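# Set the thin cover open side down on matching rectangle

## Task

Place the cover, open side facing down, close to the centre of the colored rectangle whose width fits the cover's width best (yellow = 46 mm, white = 50 mm, blue = 54 mm). The cover's walls are thin and flex even when gripped lightly; denting it counts as failure.

## Robot and tools

Robot: two arms, left_arm and right_arm, each carrying an identical five-finger right hand (so the hands are not mirror images). Cameras: cam_high (fixed, 504x504), cam_left_wrist and cam_right_wrist (fisheye, 672x504). A post stands behind the arms.

Frames. Positions, orientations and velocities in results are in the scene frame: origin at table-top height halfway between the nominal arm bases, +z up, +x outward over the table, left_arm on the +y side (image sides differ). Calibrated bases: left_arm (+0.001, +0.604, +0.101) m, right_arm (-0.073, -0.552, +0.100) m. Printed poses may be off by a few cm. Each arm is tracked by a hand point: 0.05 m in front of the palm, 0.15 m out from the wrist flange. Its +z runs along straight fingers (tips reach 0.06-0.07 m past it), +y points out of the palm, +x runs across the palm away from the thumb. A wrist bracket on the little-finger side can strike things; with fingers level the wrist may hang lower than the hand point and reach the table first.

The 28-number row (all values in [-1, 1], always all 28 even if one arm moves): left arm dx, dy, dz, rx, ry, rz; left hand little, ring, middle, index, thumb_bend, thumb_turn, force_limit, speed; then the same 14 for the right arm. Pose numbers are an offset, not a pose: measured from that arm's current Hand target, along that Hand target's own axes. 1.0 equals 0.6 m of travel or 180 degrees; rx, ry, rz form one rotation vector. Zero for all six pose numbers requests nothing new of that arm. Finger numbers: +1 open/straight, -1 curled; thumb_bend +1 straight, -1 fully bent; thumb_turn +1 beside the palm, -1 in front of it (opposing the fingers, needed to grip 0.035-0.065 m objects). force_limit runs linearly from about 0 N at -1 to 10 N at +1 (15 N for the two thumb motors). speed rises linearly from near zero at -1 to full at +0.48 and stays full above. Hand numbers are absolute targets; there is no 'no change' value, so to keep a hand as it is, resend the eight numbers last executed for it (or, if none yet, its hand_measured six plus hand_force_limit and hand_speed). For a gentle grip close slowly, speed -0.94 or lower, with a low force_limit; fast fingers overshoot the limit.

Tools.
execute_actions(actions, cameras): actions is a list of actions, each a list of up to 15 rows, one row per 1/30 s step; a short action holds its last row to step 15. All rows of one action count from the Hand target at the start of that action, so repeating an offset keeps moving. cameras: names, ["all"], or []; images come by default only with an empty actions list.
move(target, speed, blend, stop_force, zero, blocking, cameras): straight-line path of each hand point toward the offset in target (one row, or up to 15 rows all counted from the same starting Hand targets). speed in m/s, 0.002 to 3.2, default 0.25. blend in m rounds corners in a list. stop_force in N, 4 to 120, ends an arm's path when its wrist sensor feels that much push against its motion; use it slowly (about 0.005 m/s) for touches. zero (with stop_force, default true) re-zeroes before moving. blocking=false returns early and cannot be combined with stop_force. Paths do not avoid obstacles. The result adds a move: line (done, off_target, moving, held, fault; limits=paced means a clipped pose, limits=held means steps were withheld).
wait(seconds): 0 to 3600, sends nothing new.
stop(): brakes a running move.
zoom_image(camera, region): region [x0, y0, x1, y1] in pixels of that camera's latest image, at most 504 by 504.
show_instructions(): shows the reference image pages.
zero_wrist_force(arm): arm is left_arm or right_arm.
finished_scene(scene): optional scene 1; ends the scene for good.

Results give per arm end_effector_position (m), end_effector_quat_wxyz, velocities, Hand target (the next offset base, the last commanded pose after clipping), joint positions and torques, wrist force/torque in the end effector's axes (plus the peak since last shown), and per hand hand_measured, hand_stopped_by (moving, target, force, stalled, fault), hand_load_n (positive when pushed open; a lost grip shows as load near 0), hand_force_limit, hand_speed. A hand point often stops short of its Hand target; send the remaining distance as a new offset. Orientation commands are clipped to 32 degrees from the measured orientation per step.

Avoid: squeezing the cover hard (it dents), dropping anything even a few mm, releasing a moving part, fast contacts, and anything leaving the table. A push reaching about 150 N on an arm, or joint torque at its limit (elbow 136, wrists 49.1 N m), freezes that arm for 10 s. Stiff arms fault if commanded even slightly past a firm contact; back the target off to release a press. Keep the arms and hands apart; the clearance check does not stop fingers. Keep the wrist away from its first joint's axis. Holding loads or straining for unreachable poses heats motors (MOTOR HOT at 70 °C, brake stop at 85 °C). The scene clock runs while you think.

Each tool is called after "Call:" in YAML: its name, and indented under it one key for each argument.

Reference images:

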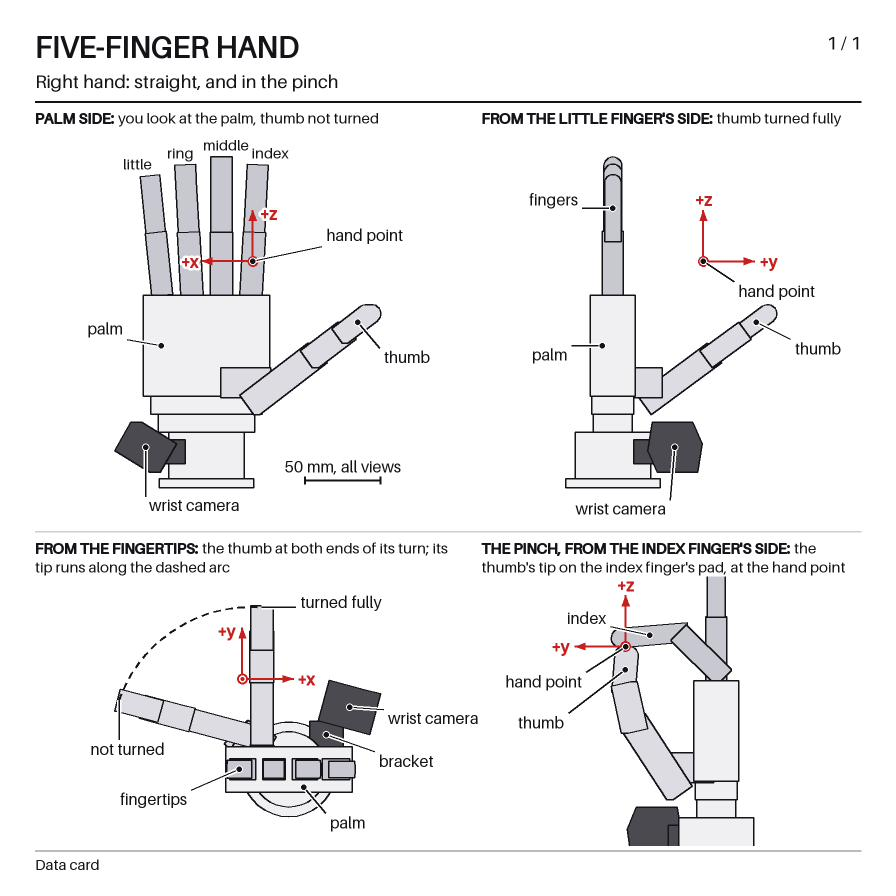

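## Session

Call:
execute_actions:
  actions: []

Scene clock: 0.00 s.
left_arm: end_effector_position=(+0.7286, +0.1926, +0.2184) hand_measured=(+1.000, +1.000, +1.000, +1.000, +1.000, +1.000) hand_load_n=(+0.0, +0.0, +0.5, +0.0, +0.0, +0.0) hand_stopped_by=(target, target, target, target, target, target) hand_force_limit=0.00 hand_speed=-0.80 end_effector_quat_wxyz=(+0.107, +0.249, +0.957, +0.100) | right_arm: end_effector_position=(+0.8967, -0.3143, +0.2099) hand_measured=(+1.000, +1.000, +1.000, +1.000, +1.000, +1.000) hand_load_n=(+0.0, +0.0, +0.5, +0.0, +0.0, +0.0) hand_stopped_by=(target, target, target, target, target, target) hand_force_limit=0.00 hand_speed=-0.80 end_effector_quat_wxyz=(-0.296, +0.512, +0.766, +0.252)
Joint positions: left_arm=[-0.876 -0.888 1.432 0.975 1.282 -1.955] | right_arm=[-0.069 -0.534 0.936 1.552 0.852 -0.666]
Joint velocities: within noise
Joint torques (N m): no reading
Motor temperatures (°C): left_arm=[26 28 31 37 32 33] | right_arm=[28 29 29 37 30 31]
Wrist force (N): no reading
Wrist torque (N m): no reading
Wrist force, peak (N): no reading
Hand target: left_arm +0.7286, +0.1926, +0.2184; +0.107, +0.249, +0.957, +0.100 | right_arm +0.8967, -0.3143, +0.2099; -0.296, +0.512, +0.766, +0.252

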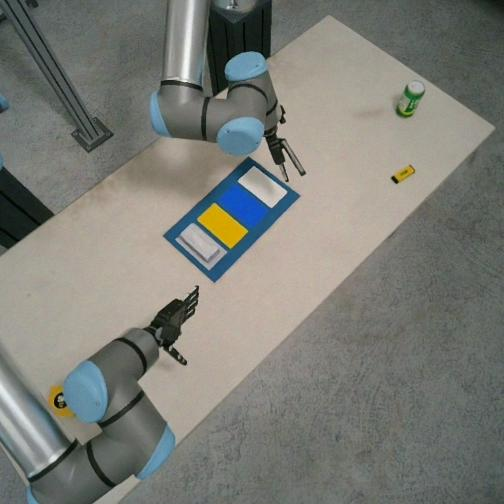

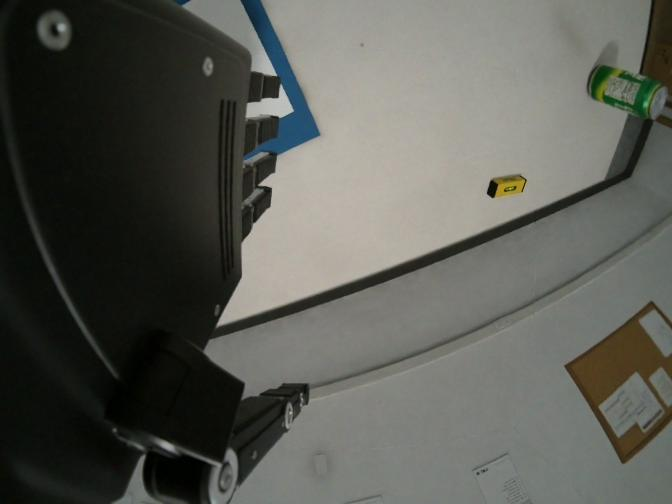

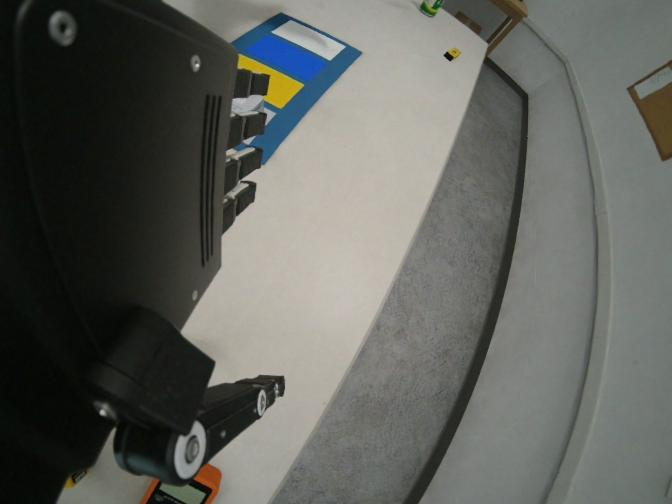

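Call:
zoom_image:
  camera: "cam_high"
  region: [150, 140, 310, 300]

Call:
zoom_image:
  camera: "cam_high"
  region: [170, 215, 240, 285]

Call:
zoom_image:
  camera: "cam_high"
  region: [0, 0, 504, 504]

Call:
zoom_image:
  camera: "cam_right_wrist"
  region: [200, 0, 400, 160]

Scaled by 3.150 from the camera's image (finer frame: 720x720).

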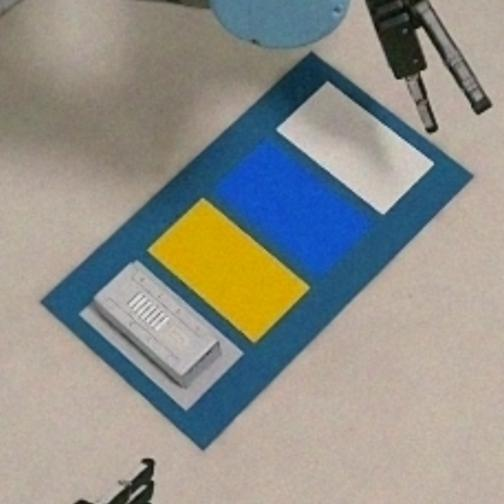

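Scaled by 7.200 from the camera's image (finer frame: 720x720).

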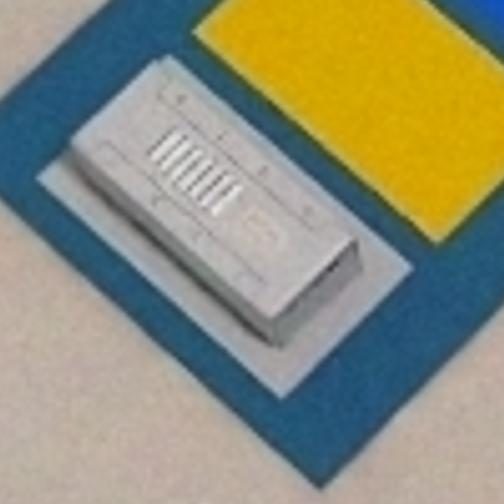

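Scaled by 1.000.

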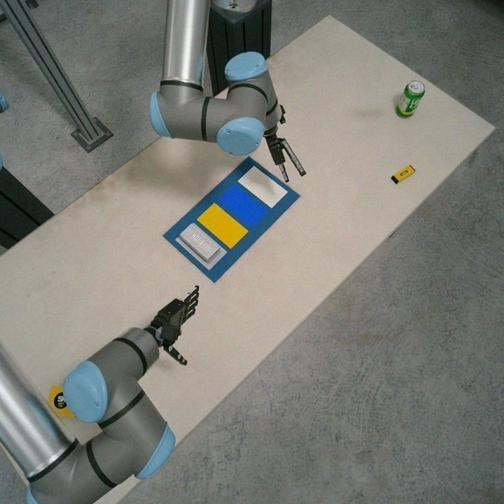

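Scaled by 2.520 from the camera's image (finer frame: 960x720).

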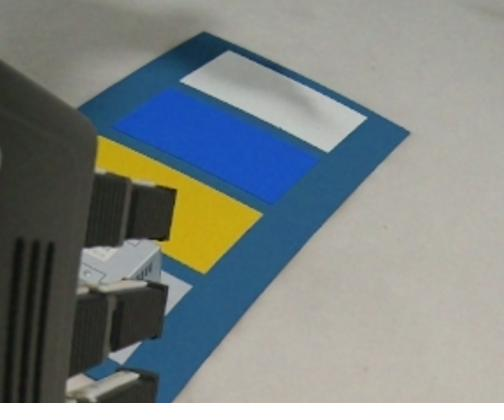

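Call:
move:
  target: [0,0,0,0,0,0,1,1,1,1,1,1,0,-0.8,0.239,-0.3555,0.2013,0,0,0,1,1,1,1,1,1,0,-0.8]
  speed: 0.3
  cameras: ["all"]

Scene clock: 51.27 s.
left_arm: end_effector_position=(+0.7286, +0.1926, +0.2184) hand_measured=(+1.000, +1.000, +1.000, +1.000, +1.000, +1.000) hand_load_n=(+0.0, +0.0, +0.0, +0.0, +0.0, +0.0) hand_stopped_by=(target, target, target, target, target, target) hand_force_limit=0.00 hand_speed=-0.80 end_effector_quat_wxyz=(+0.107, +0.249, +0.957, +0.100) | right_arm: end_effector_position=(+0.6310, -0.2144, +0.2101) hand_measured=(+1.000, +1.000, +1.000, +1.000, +1.000, +1.000) hand_load_n=(+0.0, +0.0, +0.0, +0.0, +0.0, +0.0) hand_stopped_by=(target, target, target, target, target, target) hand_force_limit=0.00 hand_speed=-0.80 end_effector_quat_wxyz=(-0.296, +0.512, +0.766, +0.252)
Joint positions: left_arm=[-0.876 -0.888 1.432 0.975 1.282 -1.955] | right_arm=[0.027 -0.907 1.645 1.134 0.82 -0.543]
Joint torques (N m): left_arm=[-0.12 -87.99 -31.39 4.09 0.12 -0.41] | right_arm=[12.37 -90.99 -20.84 1.73 -4.89 2.22]
Wrist force (N): left_arm=[-0.1 -0.5 0.0] | right_arm=[-0.3 0.1 0.8]
Wrist torque (N m): left_arm=[-0.06 0.02 -0.01] | right_arm=[-0.03 -0.01 -0.05]
Wrist force, peak (N): left_arm=[-0.3 0.6 -0.5] | right_arm=[0.6 -1.1 1.5]
Hand target: left_arm +0.7286, +0.1926, +0.2184; +0.107, +0.249, +0.957, +0.100 | right_arm +0.6309, -0.2144, +0.2101; -0.296, +0.512, +0.766, +0.252
Off the commanded pose: left_arm 0.000 m, 0 deg | right_arm 0.000 m, 0 deg.
move: done
cam_right_wrist: T_world_to_cam=[[0.82156, 0.49532, 0.28231, -0.47203], [0.55949, -0.79564, -0.23223, -0.4752], [0.10958, 0.34874, -0.93079, 0.32013]] pos_world=[0.61859, -0.25593, 0.32088]

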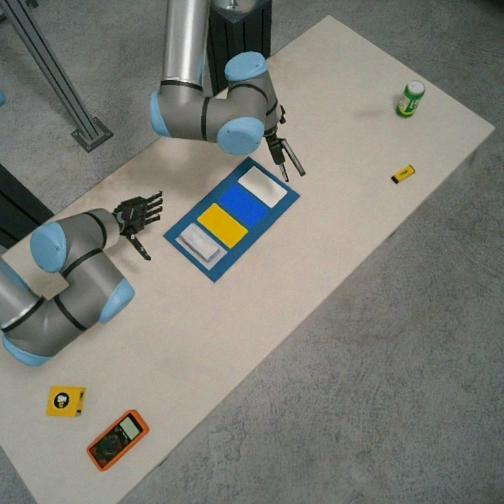

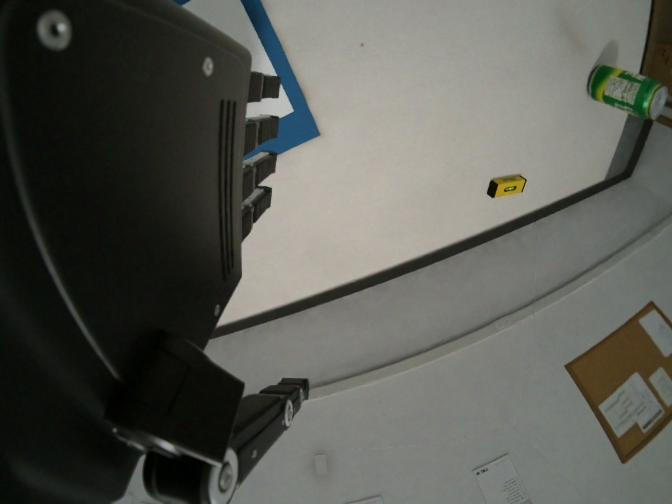

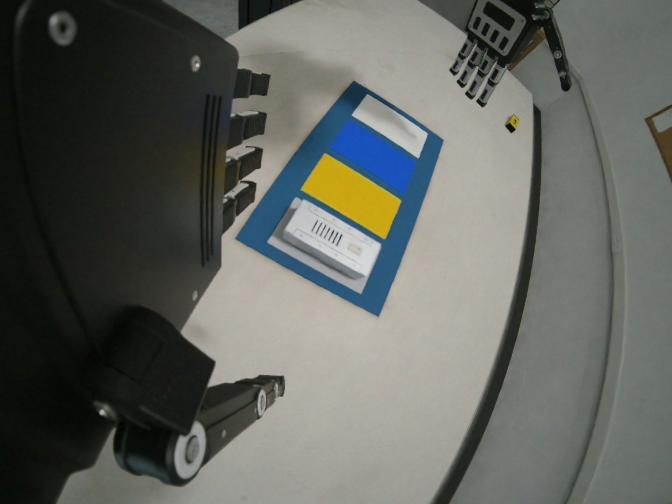

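Call:
zoom_image:
  camera: "cam_right_wrist"
  region: [230, 70, 450, 320]

Call:
zoom_image:
  camera: "cam_right_wrist"
  region: [260, 180, 400, 300]

Call:
zoom_image:
  camera: "cam_high"
  region: [160, 205, 250, 285]

Scaled by 2.016 from the camera's image (finer frame: 960x720).

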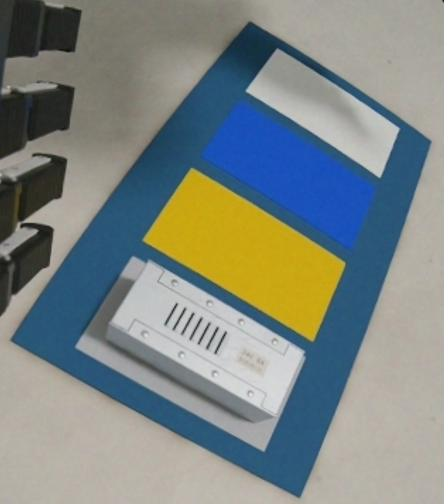

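Scaled by 3.600 from the camera's image (finer frame: 960x720).

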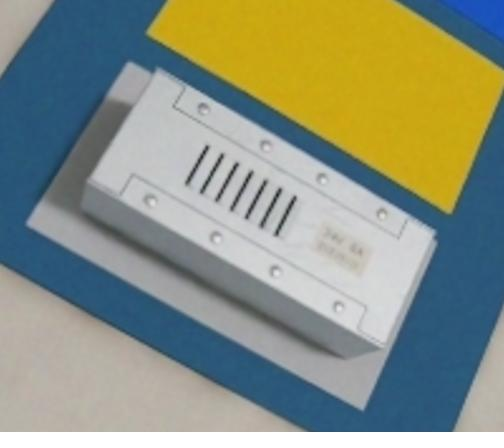

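Scaled by 5.600 from the camera's image (finer frame: 720x720).

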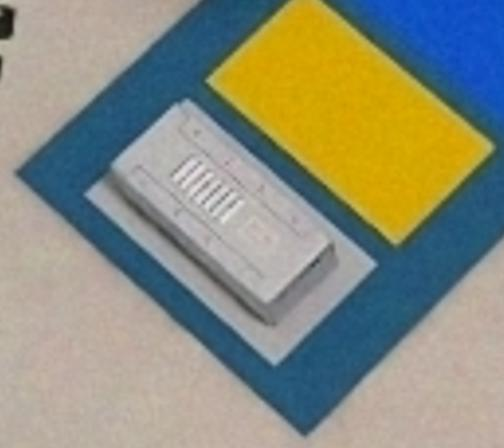

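Call:
zoom_image:
  camera: "cam_right_wrist"
  region: [270, 185, 340, 245]

Call:
zoom_image:
  camera: "cam_right_wrist"
  region: [330, 225, 400, 285]

Scaled by 7.200 from the camera's image (finer frame: 960x720).

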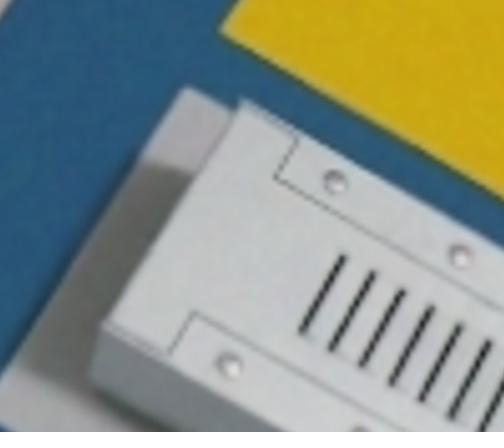

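Scaled by 7.200 from the camera's image (finer frame: 960x720).

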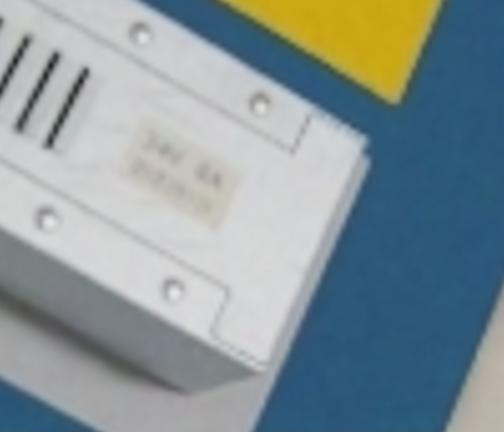

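Call:
move:
  target: [0,0,0,0,0,0,1,1,1,1,1,1,0,-0.8,-0.1068,0.1258,0.0494,-0.0576,0.0447,0.5967,1,1,1,1,1,1,0,-0.8]
  speed: 0.3
  cameras: ["cam_high","cam_right_wrist"]

Scene clock: 99.97 s.
left_arm: end_effector_position=(+0.7286, +0.1926, +0.2184) hand_measured=(+1.000, +1.000, +1.000, +1.000, +1.000, +1.000) hand_load_n=(+0.0, +0.0, +0.0, +0.0, +0.0, +0.0) hand_stopped_by=(target, target, target, target, target, target) hand_force_limit=0.00 hand_speed=-0.80 end_effector_quat_wxyz=(+0.107, +0.249, +0.957, +0.100) | right_arm: end_effector_position=(+0.7148, -0.2084, +0.1500) hand_measured=(+1.000, +1.000, +1.000, +1.000, +1.000, +1.000) hand_load_n=(+0.0, +0.0, +0.0, +0.0, +0.0, +0.0) hand_stopped_by=(target, target, target, target, target, target) hand_force_limit=0.00 hand_speed=-0.80 end_effector_quat_wxyz=(-0.382, +0.924, +0.000, +0.000)
Joint positions: left_arm=[-0.876 -0.888 1.432 0.975 1.282 -1.955] | right_arm=[0.088 -0.725 1.281 0.986 0.786 1.611]
Joint torques (N m): left_arm=[1.24 -86.47 -31.97 4.27 -0.13 -0.35] | right_arm=[12.68 -72.26 -41 1.7 1.7 3]
Wrist force (N): left_arm=[0.0 0.2 -0.4] | right_arm=[0.7 1.6 1.2]
Wrist torque (N m): left_arm=[0.06 0.02 0.01] | right_arm=[0.08 -0.21 0.16]
Wrist force, peak (N): left_arm=[-0.9 0.4 -0.2] | right_arm=[1.1 1.8 0.9]
Hand target: left_arm +0.7286, +0.1926, +0.2184; +0.107, +0.249, +0.957, +0.100 | right_arm +0.7148, -0.2084, +0.1500; -0.382, +0.924, +0.000, +0.000
Off the commanded pose: left_arm 0.000 m, 0 deg | right_arm 0.000 m, 0 deg.
move: done
cam_right_wrist: T_world_to_cam=[[0.26897, -0.69323, -0.66864, -0.23693], [-0.83855, -0.51006, 0.1915, 0.46397], [-0.4738, 0.50918, -0.7185, 0.67159]] pos_world=[0.77099, -0.26956, 0.23527]

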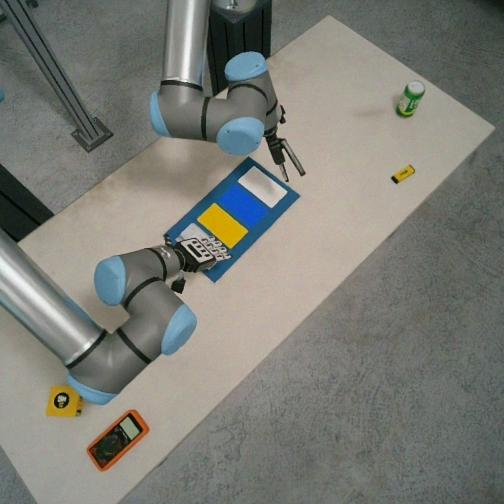

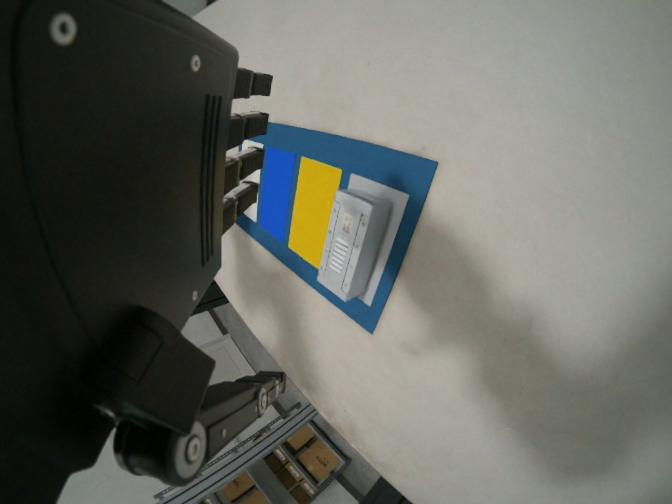

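Call:
zoom_image:
  camera: "cam_right_wrist"
  region: [310, 165, 420, 315]

Call:
zoom_image:
  camera: "cam_right_wrist"
  region: [325, 170, 405, 240]

Scaled by 3.360 from the camera's image (finer frame: 960x720).

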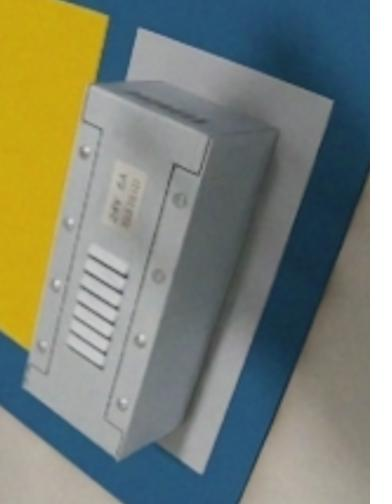

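Scaled by 6.300 from the camera's image (finer frame: 960x720).

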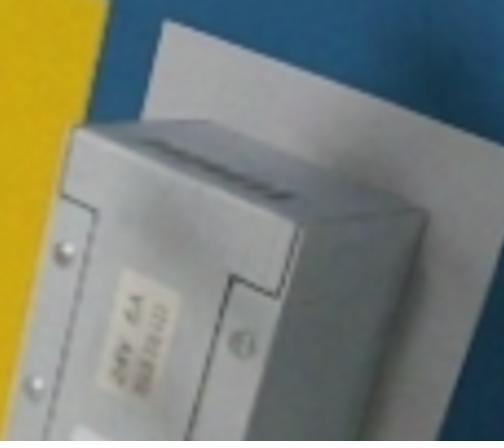

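Call:
move:
  target: [0.0734,-0.4812,-0.0420,0.308,0.0024,-0.182,1,1,1,1,1,1,0,-0.8,0,0.1768,-0.2475,0,0,0,1,1,1,1,1,1,0,-0.8]
  speed: 0.3
  cameras: ["all"]

Scene clock: 123.80 s.
left_arm: end_effector_position=(+0.5531, -0.0361, +0.1653) hand_measured=(+1.000, +1.000, +1.000, +1.000, +1.000, +1.000) hand_load_n=(+0.0, +0.0, +0.0, +0.0, +0.0, +0.0) hand_stopped_by=(target, target, target, target, target, target) hand_force_limit=0.00 hand_speed=-0.80 end_effector_quat_wxyz=(+0.000, +0.000, +0.924, -0.383) | right_arm: end_effector_position=(+0.7148, -0.3883, +0.1801) hand_measured=(+1.000, +1.000, +1.000, +1.000, +1.000, +1.000) hand_load_n=(+0.0, +0.0, +0.0, +0.0, +0.0, +0.0) hand_stopped_by=(target, target, target, target, target, target) hand_force_limit=0.00 hand_speed=-0.80 end_effector_quat_wxyz=(-0.382, +0.924, +0.000, +0.000)
Joint positions: left_arm=[-0.978 -1.019 1.633 0.257 1.962 -2.718] | right_arm=[-0.134 -0.766 1.351 1.175 0.805 1.302]
Joint torques (N m): left_arm=[-14.06 -93.72 -24.14 -0.77 -1.15 -3.83] | right_arm=[-14.66 -101.46 -24.42 7.56 1.68 -3.01]
Wrist force (N): left_arm=[0.2 -1.0 -0.8] | right_arm=[0.5 0.9 1.0]
Wrist torque (N m): left_arm=[-0.08 -0.09 0.14] | right_arm=[-0.02 -0.19 0.27]
Wrist force, peak (N): left_arm=[0.3 1.1 0.6] | right_arm=[0.6 1.8 1.4]
Hand target: left_arm +0.5531, -0.0361, +0.1652; +0.000, +0.000, +0.924, -0.383 | right_arm +0.7148, -0.3884, +0.1801; -0.382, +0.924, +0.000, +0.000
Off the commanded pose: left_arm 0.000 m, 0 deg | right_arm 0.000 m, 0 deg.
move: done
cam_left_wrist: T_world_to_cam=[[-0.20516, 0.68171, -0.70226, 0.26142], [0.84201, 0.48871, 0.22842, -0.48352], [0.49892, -0.54445, -0.67427, -0.06556]] pos_world=[0.49347, 0.02239, 0.24983]
cam_right_wrist: T_world_to_cam=[[0.26889, -0.69328, -0.66862, -0.34158], [-0.83858, -0.50999, 0.19156, 0.36651], [-0.4738, 0.50918, -0.7185, 0.78492]] pos_world=[0.77109, -0.44956, 0.26537]

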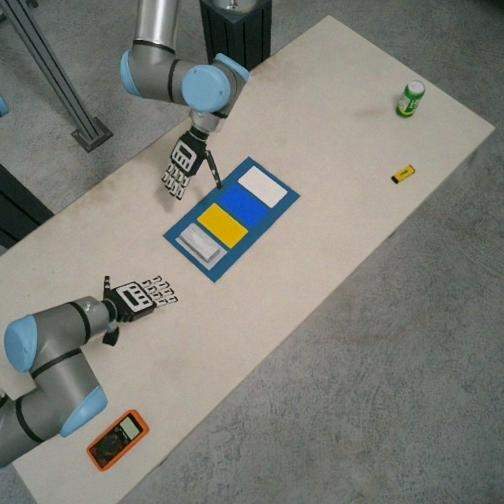

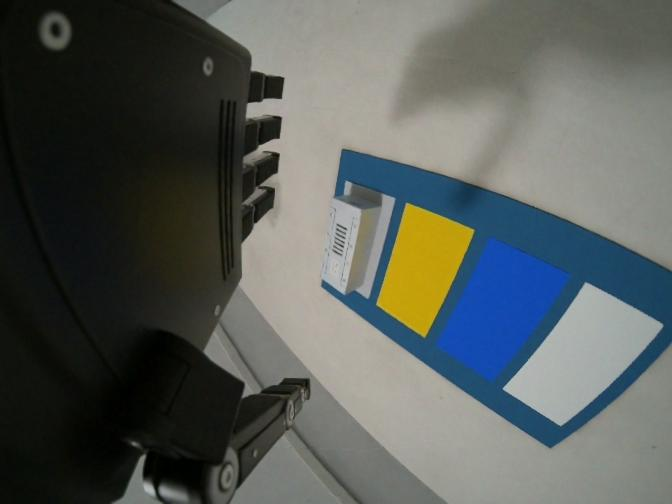

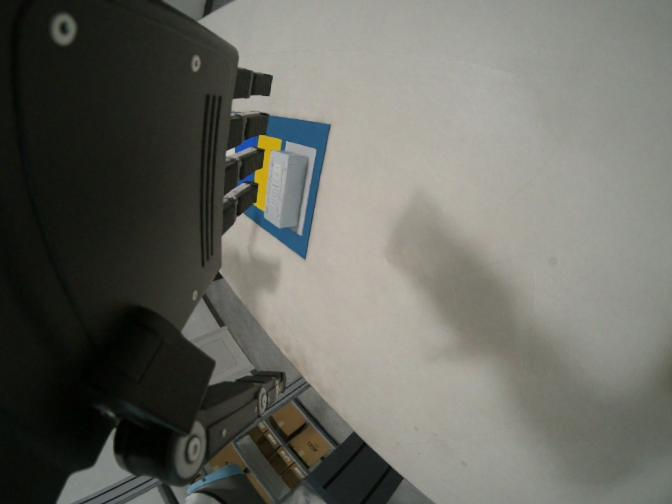

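Call:
zoom_image:
  camera: "cam_left_wrist"
  region: [310, 170, 410, 310]

Call:
zoom_image:
  camera: "cam_high"
  region: [160, 205, 250, 285]

Call:
zoom_image:
  camera: "cam_left_wrist"
  region: [310, 140, 672, 460]

Scaled by 3.600 from the camera's image (finer frame: 960x720).

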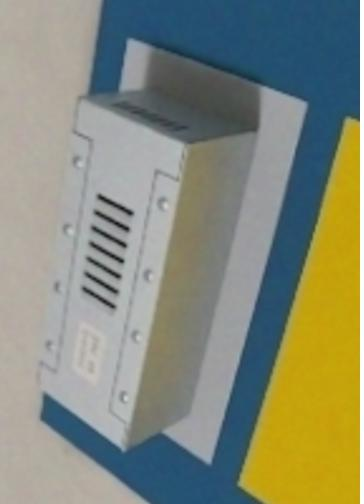

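Scaled by 5.600 from the camera's image (finer frame: 720x720).

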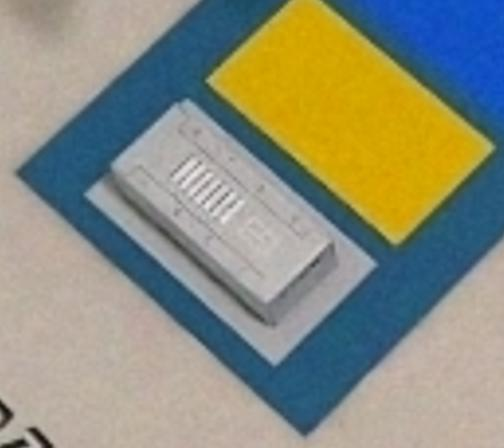

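Scaled by 1.392 from the camera's image (finer frame: 960x720).

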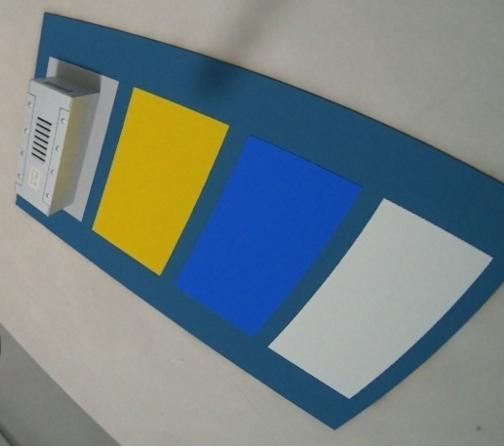

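Call:
move:
  target: [0,0.1532,-0.2239,0,0,0,1,1,1,1,1,1,0,-0.8,-0.248,-0.2408,0.274,-0.0163,0.3730,0.9001,1,1,1,1,1,1,0,-0.8]
  speed: 0.4
  cameras: ["all"]

Scene clock: 167.80 s.
left_arm: end_effector_position=(+0.5531, +0.1238, +0.1952) hand_measured=(+1.000, +1.000, +1.000, +1.000, +1.000, +1.000) hand_load_n=(+0.0, +0.0, -0.5, +0.0, +0.0, +0.0) hand_stopped_by=(target, target, target, target, target, target) hand_force_limit=0.00 hand_speed=-0.80 end_effector_quat_wxyz=(+0.000, +0.000, +0.924, -0.383) | right_arm: end_effector_position=(+0.5660, -0.1700, +0.1659) hand_measured=(+1.000, +1.000, +1.000, +1.000, +1.000, +1.000) hand_load_n=(+0.0, +0.0, +0.0, +0.0, +0.0, +0.0) hand_stopped_by=(target, target, target, target, target, target) hand_force_limit=0.00 hand_speed=-0.80 end_effector_quat_wxyz=(+0.000, -0.044, +0.999, -0.001)
Joint positions: left_arm=[-0.83 -1.175 1.829 0.27 2.055 -2.59] | right_arm=[0.285 -0.978 1.65 0.9 1.572 4.851]
Joint torques (N m): left_arm=[13.22 -79.6 -23.97 5.53 3.42 2.87] | right_arm=[12.41 -55.39 -39.62 7.58 -3.24 2.08]
Wrist force (N): left_arm=[-0.4 -0.5 -0.4] | right_arm=[0.4 1.1 0.9]
Wrist torque (N m): left_arm=[-0.01 -0.02 -0.16] | right_arm=[0.02 -0.08 0.11]
Wrist force, peak (N): left_arm=[-0.5 -0.9 -0.6] | right_arm=[0.8 2.0 1.4]
Hand target: left_arm +0.5531, +0.1239, +0.1952; +0.000, +0.000, +0.924, -0.383 | right_arm +0.5660, -0.1700, +0.1659; +0.000, -0.044, +0.999, -0.001
Off the commanded pose: left_arm 0.000 m, 0 deg | right_arm 0.000 m, 0 deg.
move: done
cam_left_wrist: T_world_to_cam=[[-0.20525, 0.68159, -0.70236, 0.17342], [0.84196, 0.48884, 0.22834, -0.56843], [0.49897, -0.54449, -0.67421, 0.04173]] pos_world=[0.49337, 0.18239, 0.27973]
cam_right_wrist: T_world_to_cam=[[-0.35188, 0.93591, 0.01604, 0.35504], [0.81614, 0.29838, 0.49486, -0.49376], [0.45835, 0.18722, -0.86883, 0.03561]] pos_world=[0.51159, -0.19162, 0.26958]

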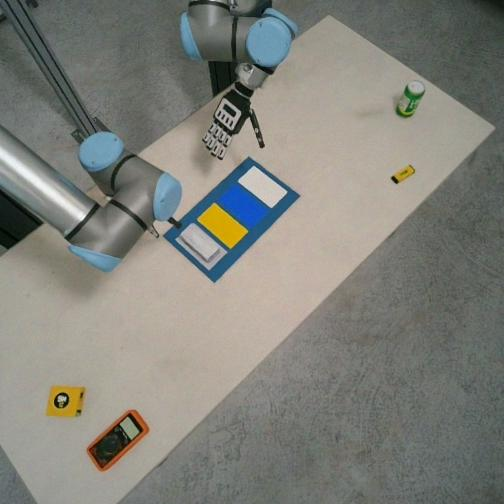

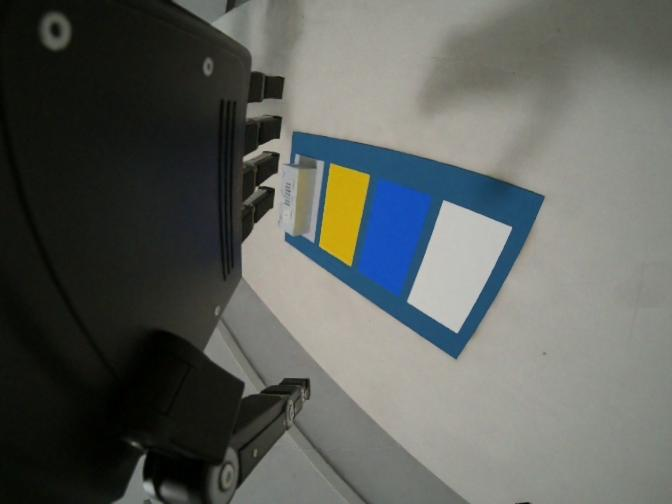

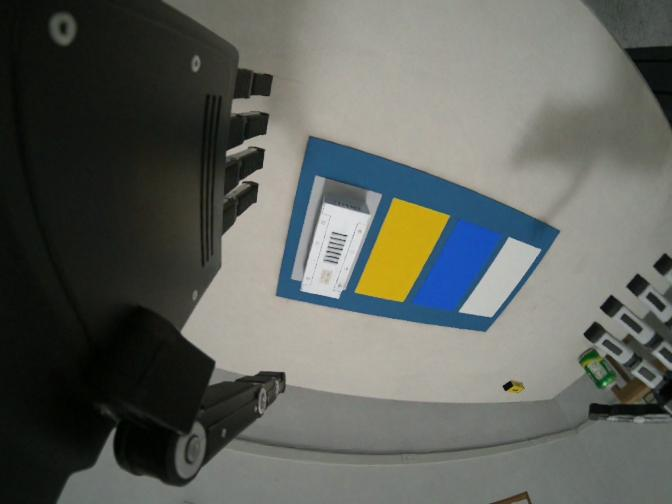

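Call:
zoom_image:
  camera: "cam_right_wrist"
  region: [290, 175, 390, 250]

Call:
zoom_image:
  camera: "cam_right_wrist"
  region: [280, 235, 380, 310]

Call:
zoom_image:
  camera: "cam_right_wrist"
  region: [270, 130, 570, 340]

Scaled by 5.040 from the camera's image (finer frame: 960x720).

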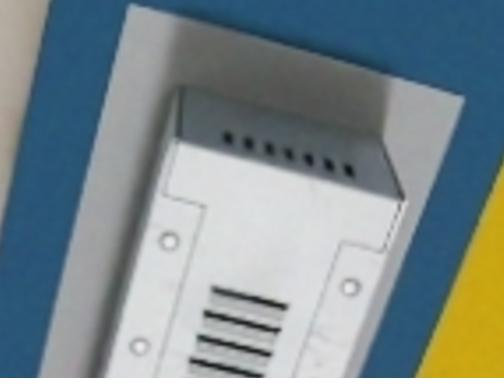

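Scaled by 5.040 from the camera's image (finer frame: 960x720).

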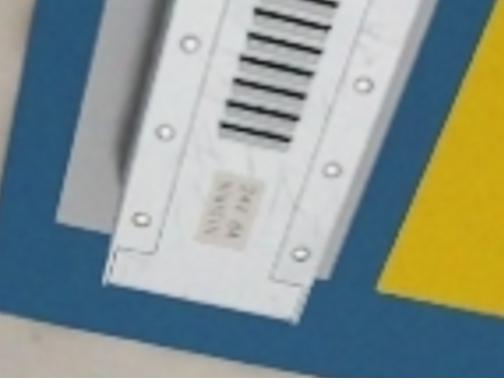

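Scaled by 1.680 from the camera's image (finer frame: 960x720).

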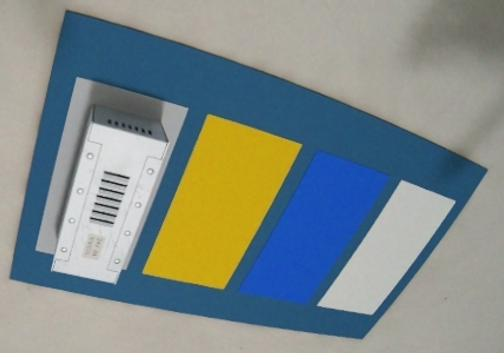

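Call:
move:
  target:
    - [0,0,0,0,0,0,1,1,1,1,1,1,0,-0.8,-0.1972,0.0457,0,0,0,0,1,1,1,1,1,1,0,-0.8]
    - [0,0,0,0,0,0,1,1,1,1,1,1,0,-0.8,-0.1972,0.0457,0.0833,0,0,0,1,1,1,1,1,1,0,-0.8]
  speed: [0.2,0.1]
  blend: [0.02,0]
  cameras: ["all"]

Scene clock: 209.37 s.
left_arm: end_effector_position=(+0.5531, +0.1239, +0.1952) hand_measured=(+1.000, +1.000, +1.000, +1.000, +1.000, +1.000) hand_load_n=(+0.0, +0.0, +0.0, +0.0, +0.0, +0.0) hand_stopped_by=(target, target, target, target, target, target) hand_force_limit=0.00 hand_speed=-0.80 end_effector_quat_wxyz=(+0.000, +0.000, +0.924, -0.383) | right_arm: end_effector_position=(+0.6814, -0.1324, +0.1161) hand_measured=(+1.000, +1.000, +1.000, +1.000, +1.000, +1.000) hand_load_n=(+0.0, +0.0, +0.0, +0.0, +0.0, +0.0) hand_stopped_by=(target, target, target, target, target, target) hand_force_limit=0.00 hand_speed=-0.80 end_effector_quat_wxyz=(+0.000, -0.044, +0.999, -0.001)
Joint positions: left_arm=[-0.83 -1.175 1.829 0.27 2.055 -2.59] | right_arm=[0.299 -0.767 1.366 0.972 1.572 4.865]
Joint torques (N m): left_arm=[15.43 -79.87 -22.92 5.71 3.32 3.09] | right_arm=[15.36 -68.49 -24.21 1.63 2.54 2.45]
Wrist force (N): left_arm=[-0.2 -0.4 -0.3] | right_arm=[0.4 1.1 1.3]
Wrist torque (N m): left_arm=[0.00 -0.06 -0.15] | right_arm=[0.02 -0.12 0.08]
Wrist force, peak (N): left_arm=[-0.6 -1.2 -0.3] | right_arm=[1.7 1.1 1.4]
Hand target: left_arm +0.5531, +0.1239, +0.1952; +0.000, +0.000, +0.924, -0.383 | right_arm +0.6814, -0.1324, +0.1159; +0.000, -0.044, +0.999, -0.001
Off the commanded pose: left_arm 0.000 m, 0 deg | right_arm 0.000 m, 0 deg.
move: done
cam_left_wrist: T_world_to_cam=[[-0.20525, 0.68159, -0.70236, 0.17342], [0.84196, 0.48884, 0.22834, -0.56843], [0.49897, -0.54449, -0.67421, 0.04173]] pos_world=[0.49337, 0.18239, 0.27973]
cam_right_wrist: T_world_to_cam=[[-0.35176, 0.93595, 0.01601, 0.36119], [0.81619, 0.29829, 0.49483, -0.57451], [0.45836, 0.18713, -0.86884, -0.0677]] pos_world=[0.62699, -0.15402, 0.21968]

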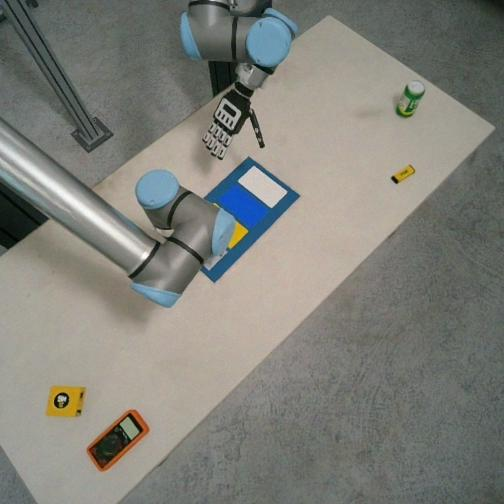

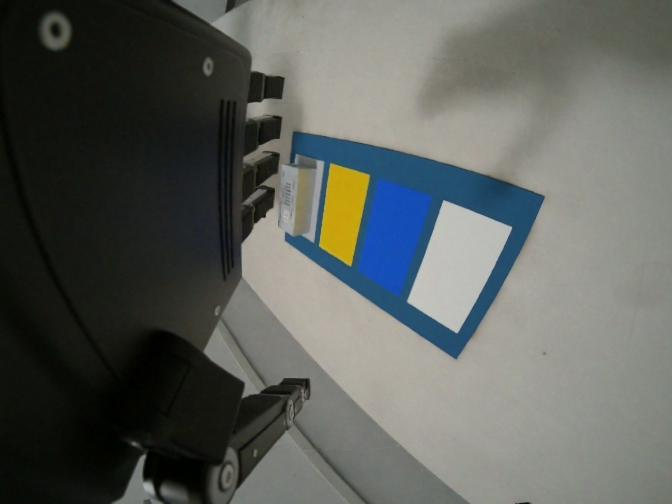

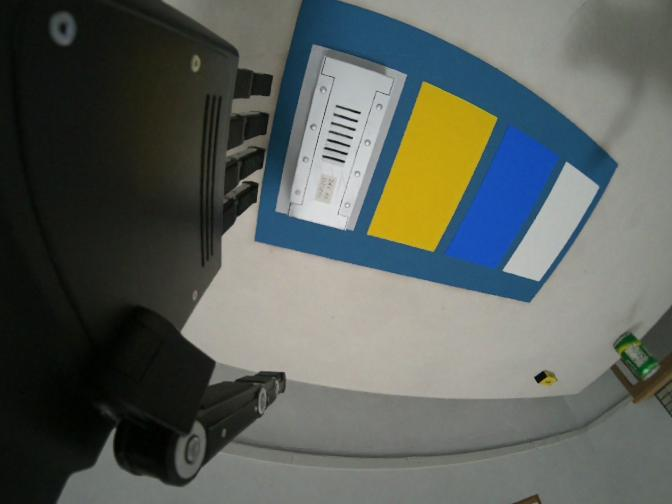

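Call:
zoom_image:
  camera: "cam_right_wrist"
  region: [270, 35, 420, 145]

Call:
zoom_image:
  camera: "cam_right_wrist"
  region: [265, 140, 415, 250]

Call:
zoom_image:
  camera: "cam_right_wrist"
  region: [190, 30, 350, 260]

Scaled by 3.360 from the camera's image (finer frame: 960x720).

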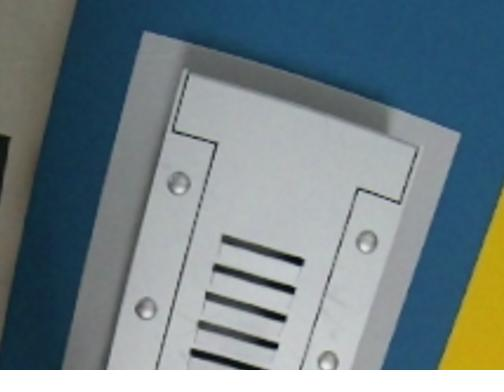

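Scaled by 3.360 from the camera's image (finer frame: 960x720).

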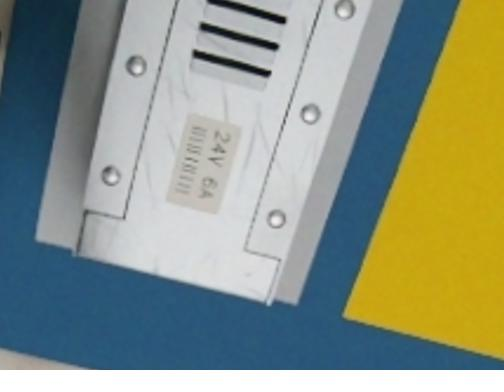

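Scaled by 2.191 from the camera's image (finer frame: 960x720).

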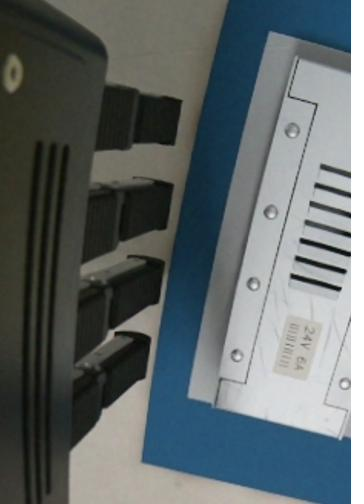

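Call:
move:
  target: [0.1667,0.1768,-0.2946,0,0,0,1,1,1,1,1,1,0,-0.8,0,0,0,0,0,0,1,1,1,1,1,1,0,-0.8]
  speed: 0.25

Call:
move:
  target: [0,0,0,0,0,0,1,1,1,1,1,1,0,-0.8,0,0,0.0535,0,0,0,1,1,1,1,1,1,0,-0.8]
  speed: 0.03
  stop_force: 8
  cameras: ["all"]

Scene clock: 248.37 s.
left_arm: end_effector_position=(+0.4531, +0.3237, +0.2451) hand_measured=(+1.000, +1.000, +1.000, +1.000, +1.000, +1.000) hand_load_n=(+0.0, +0.0, +0.0, +0.0, +0.0, -0.5) hand_stopped_by=(target, target, target, target, target, target) hand_force_limit=0.00 hand_speed=-0.80 end_effector_quat_wxyz=(+0.000, +0.000, +0.924, -0.383) | right_arm: end_effector_position=(+0.6814, -0.1324, +0.1159) hand_measured=(+1.000, +1.000, +1.000, +1.000, +1.000, +1.000) hand_load_n=(+0.0, +0.0, +0.0, -0.5, +0.0, +0.0) hand_stopped_by=(target, target, target, target, target, target) hand_force_limit=0.00 hand_speed=-0.80 end_effector_quat_wxyz=(+0.000, -0.044, +0.999, -0.001)
Joint positions: left_arm=[-0.687 -1.481 2.139 0.334 2.137 -2.456] | right_arm=[0.299 -0.767 1.366 0.972 1.572 4.865]
Joint torques (N m): left_arm=[14.02 -57.37 -24.6 5.41 3.63 2.44] | right_arm=[11.98 -70.53 -23.86 1.31 -1.52 2.23]
Wrist force (N): left_arm=[-0.7 0.1 -0.6] | right_arm=[-0.1 1.2 1.0]
Wrist torque (N m): left_arm=[0.05 0.08 -0.15] | right_arm=[0.04 -0.04 0.06]
Wrist force, peak (N): left_arm=[-1.7 -0.8 0.7] | right_arm=[0.3 1.4 1.2]
Hand target: left_arm +0.4530, +0.3238, +0.2451; +0.000, +0.000, +0.924, -0.383 | right_arm +0.6814, -0.1324, +0.1159; +0.000, -0.044, +0.999, -0.001
Off the commanded pose: left_arm 0.000 m, 0 deg | right_arm 0.000 m, 0 deg.
move: done

Scene clock: 250.40 s.
left_arm: end_effector_position=(+0.4530, +0.3238, +0.2451) hand_measured=(+1.000, +1.000, +1.000, +1.000, +1.000, +1.000) hand_load_n=(+0.0, +0.0, +0.0, +0.0, +0.0, +0.0) hand_stopped_by=(target, target, target, target, target, target) hand_force_limit=0.00 hand_speed=-0.80 end_effector_quat_wxyz=(+0.000, +0.000, +0.924, -0.383) | right_arm: end_effector_position=(+0.6814, -0.1325, +0.0838) hand_measured=(+1.000, +1.000, +1.000, +1.000, +1.000, +1.000) hand_load_n=(+0.0, +0.0, +0.0, +0.0, +0.0, +0.0) hand_stopped_by=(target, target, target, target, target, target) hand_force_limit=0.00 hand_speed=-0.80 end_effector_quat_wxyz=(+0.000, -0.044, +0.999, -0.001)
Joint positions: left_arm=[-0.687 -1.482 2.14 0.334 2.137 -2.455] | right_arm=[0.299 -0.736 1.375 0.933 1.572 4.865]
Joint torques (N m): left_arm=[9.89 -53.39 -23.5 5.94 3.91 2.75] | right_arm=[-7.68 -71.62 -23.28 1.49 -2.47 -1.06]
Wrist force (N): left_arm=[-0.7 -0.6 -0.3] | right_arm=[0.3 1.1 1.6]
Wrist torque (N m): left_arm=[-0.07 0.08 -0.16] | right_arm=[-0.02 -0.10 0.08]
Wrist force, peak (N): left_arm=[-0.7 -1.0 -0.8] | right_arm=[0.3 1.2 1.7]
Hand target: left_arm +0.4530, +0.3238, +0.2451; +0.000, +0.000, +0.924, -0.383 | right_arm +0.6814, -0.1325, +0.0838; +0.000, -0.044, +0.999, -0.001
Off the commanded pose: left_arm 0.000 m, 0 deg | right_arm 0.000 m, 0 deg.
move: done
cam_left_wrist: T_world_to_cam=[[-0.20525, 0.68159, -0.70236, 0.0517], [0.84196, 0.48884, 0.22834, -0.59342], [0.49897, -0.54449, -0.67421, 0.23423]] pos_world=[0.39337, 0.38239, 0.32973]
cam_right_wrist: T_world_to_cam=[[-0.35176, 0.93595, 0.01601, 0.3618], [0.81619, 0.29829, 0.49483, -0.55849], [0.45836, 0.18713, -0.86884, -0.09574]] pos_world=[0.62699, -0.15413, 0.18738]

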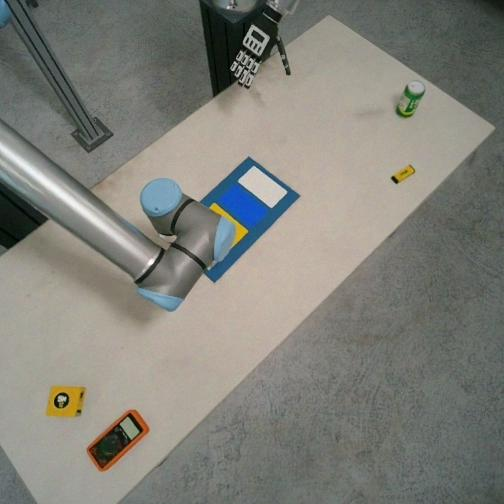

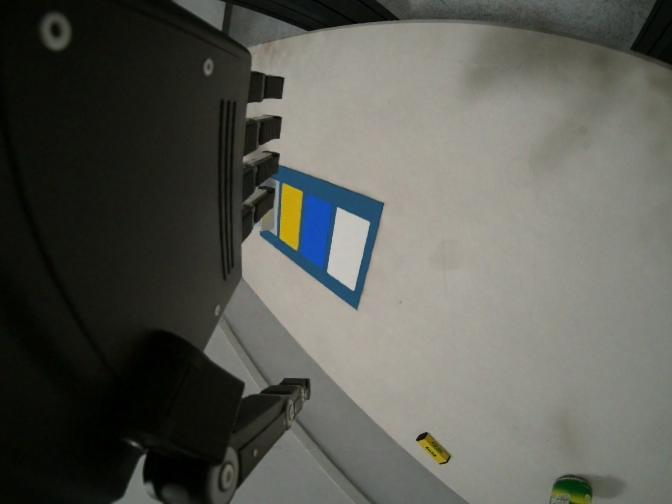

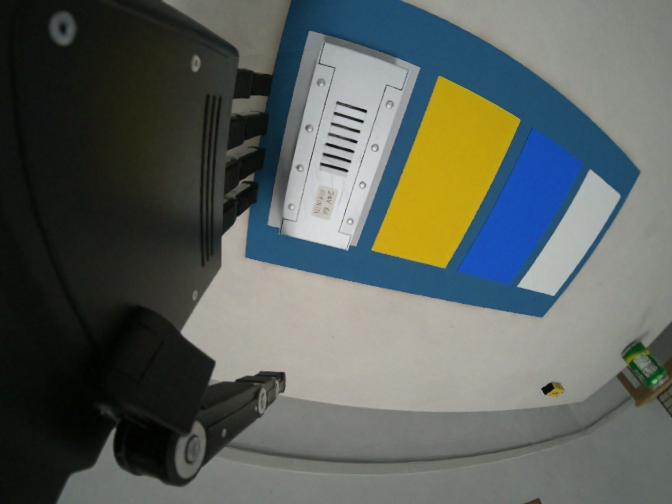

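Call:
zoom_image:
  camera: "cam_right_wrist"
  region: [210, 25, 350, 245]

Call:
zoom_image:
  camera: "cam_left_wrist"
  region: [240, 150, 400, 320]

Scaled by 2.291 from the camera's image (finer frame: 960x720).

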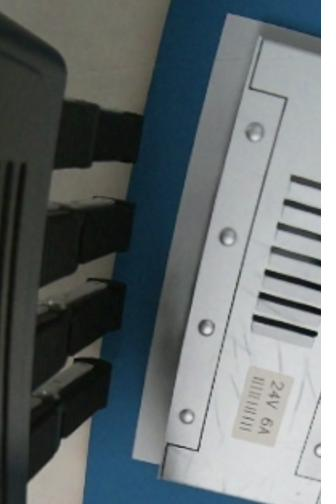

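Scaled by 2.965 from the camera's image (finer frame: 960x720).

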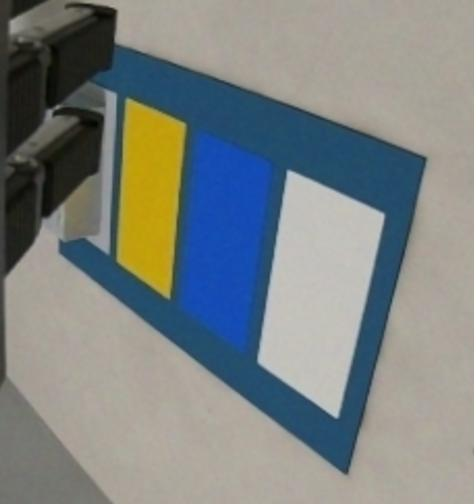

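Call:
zoom_image:
  camera: "cam_right_wrist"
  region: [290, 20, 430, 125]

Call:
zoom_image:
  camera: "cam_right_wrist"
  region: [260, 160, 400, 265]

Scaled by 3.600 from the camera's image (finer frame: 960x720).

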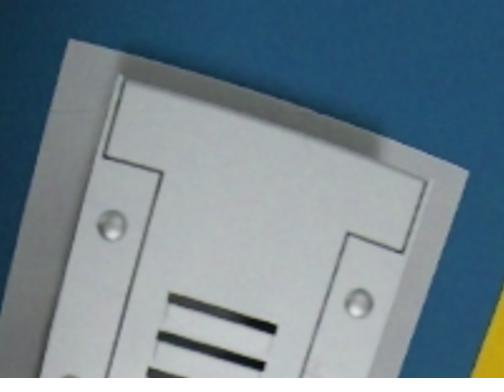

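Scaled by 3.600 from the camera's image (finer frame: 960x720).

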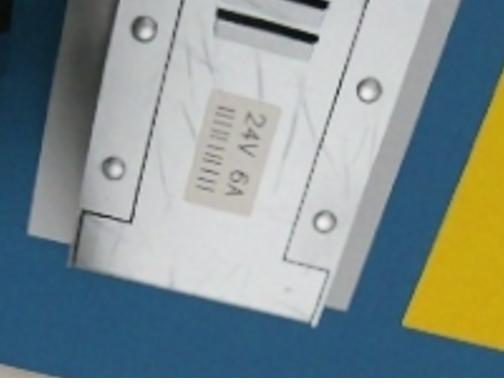

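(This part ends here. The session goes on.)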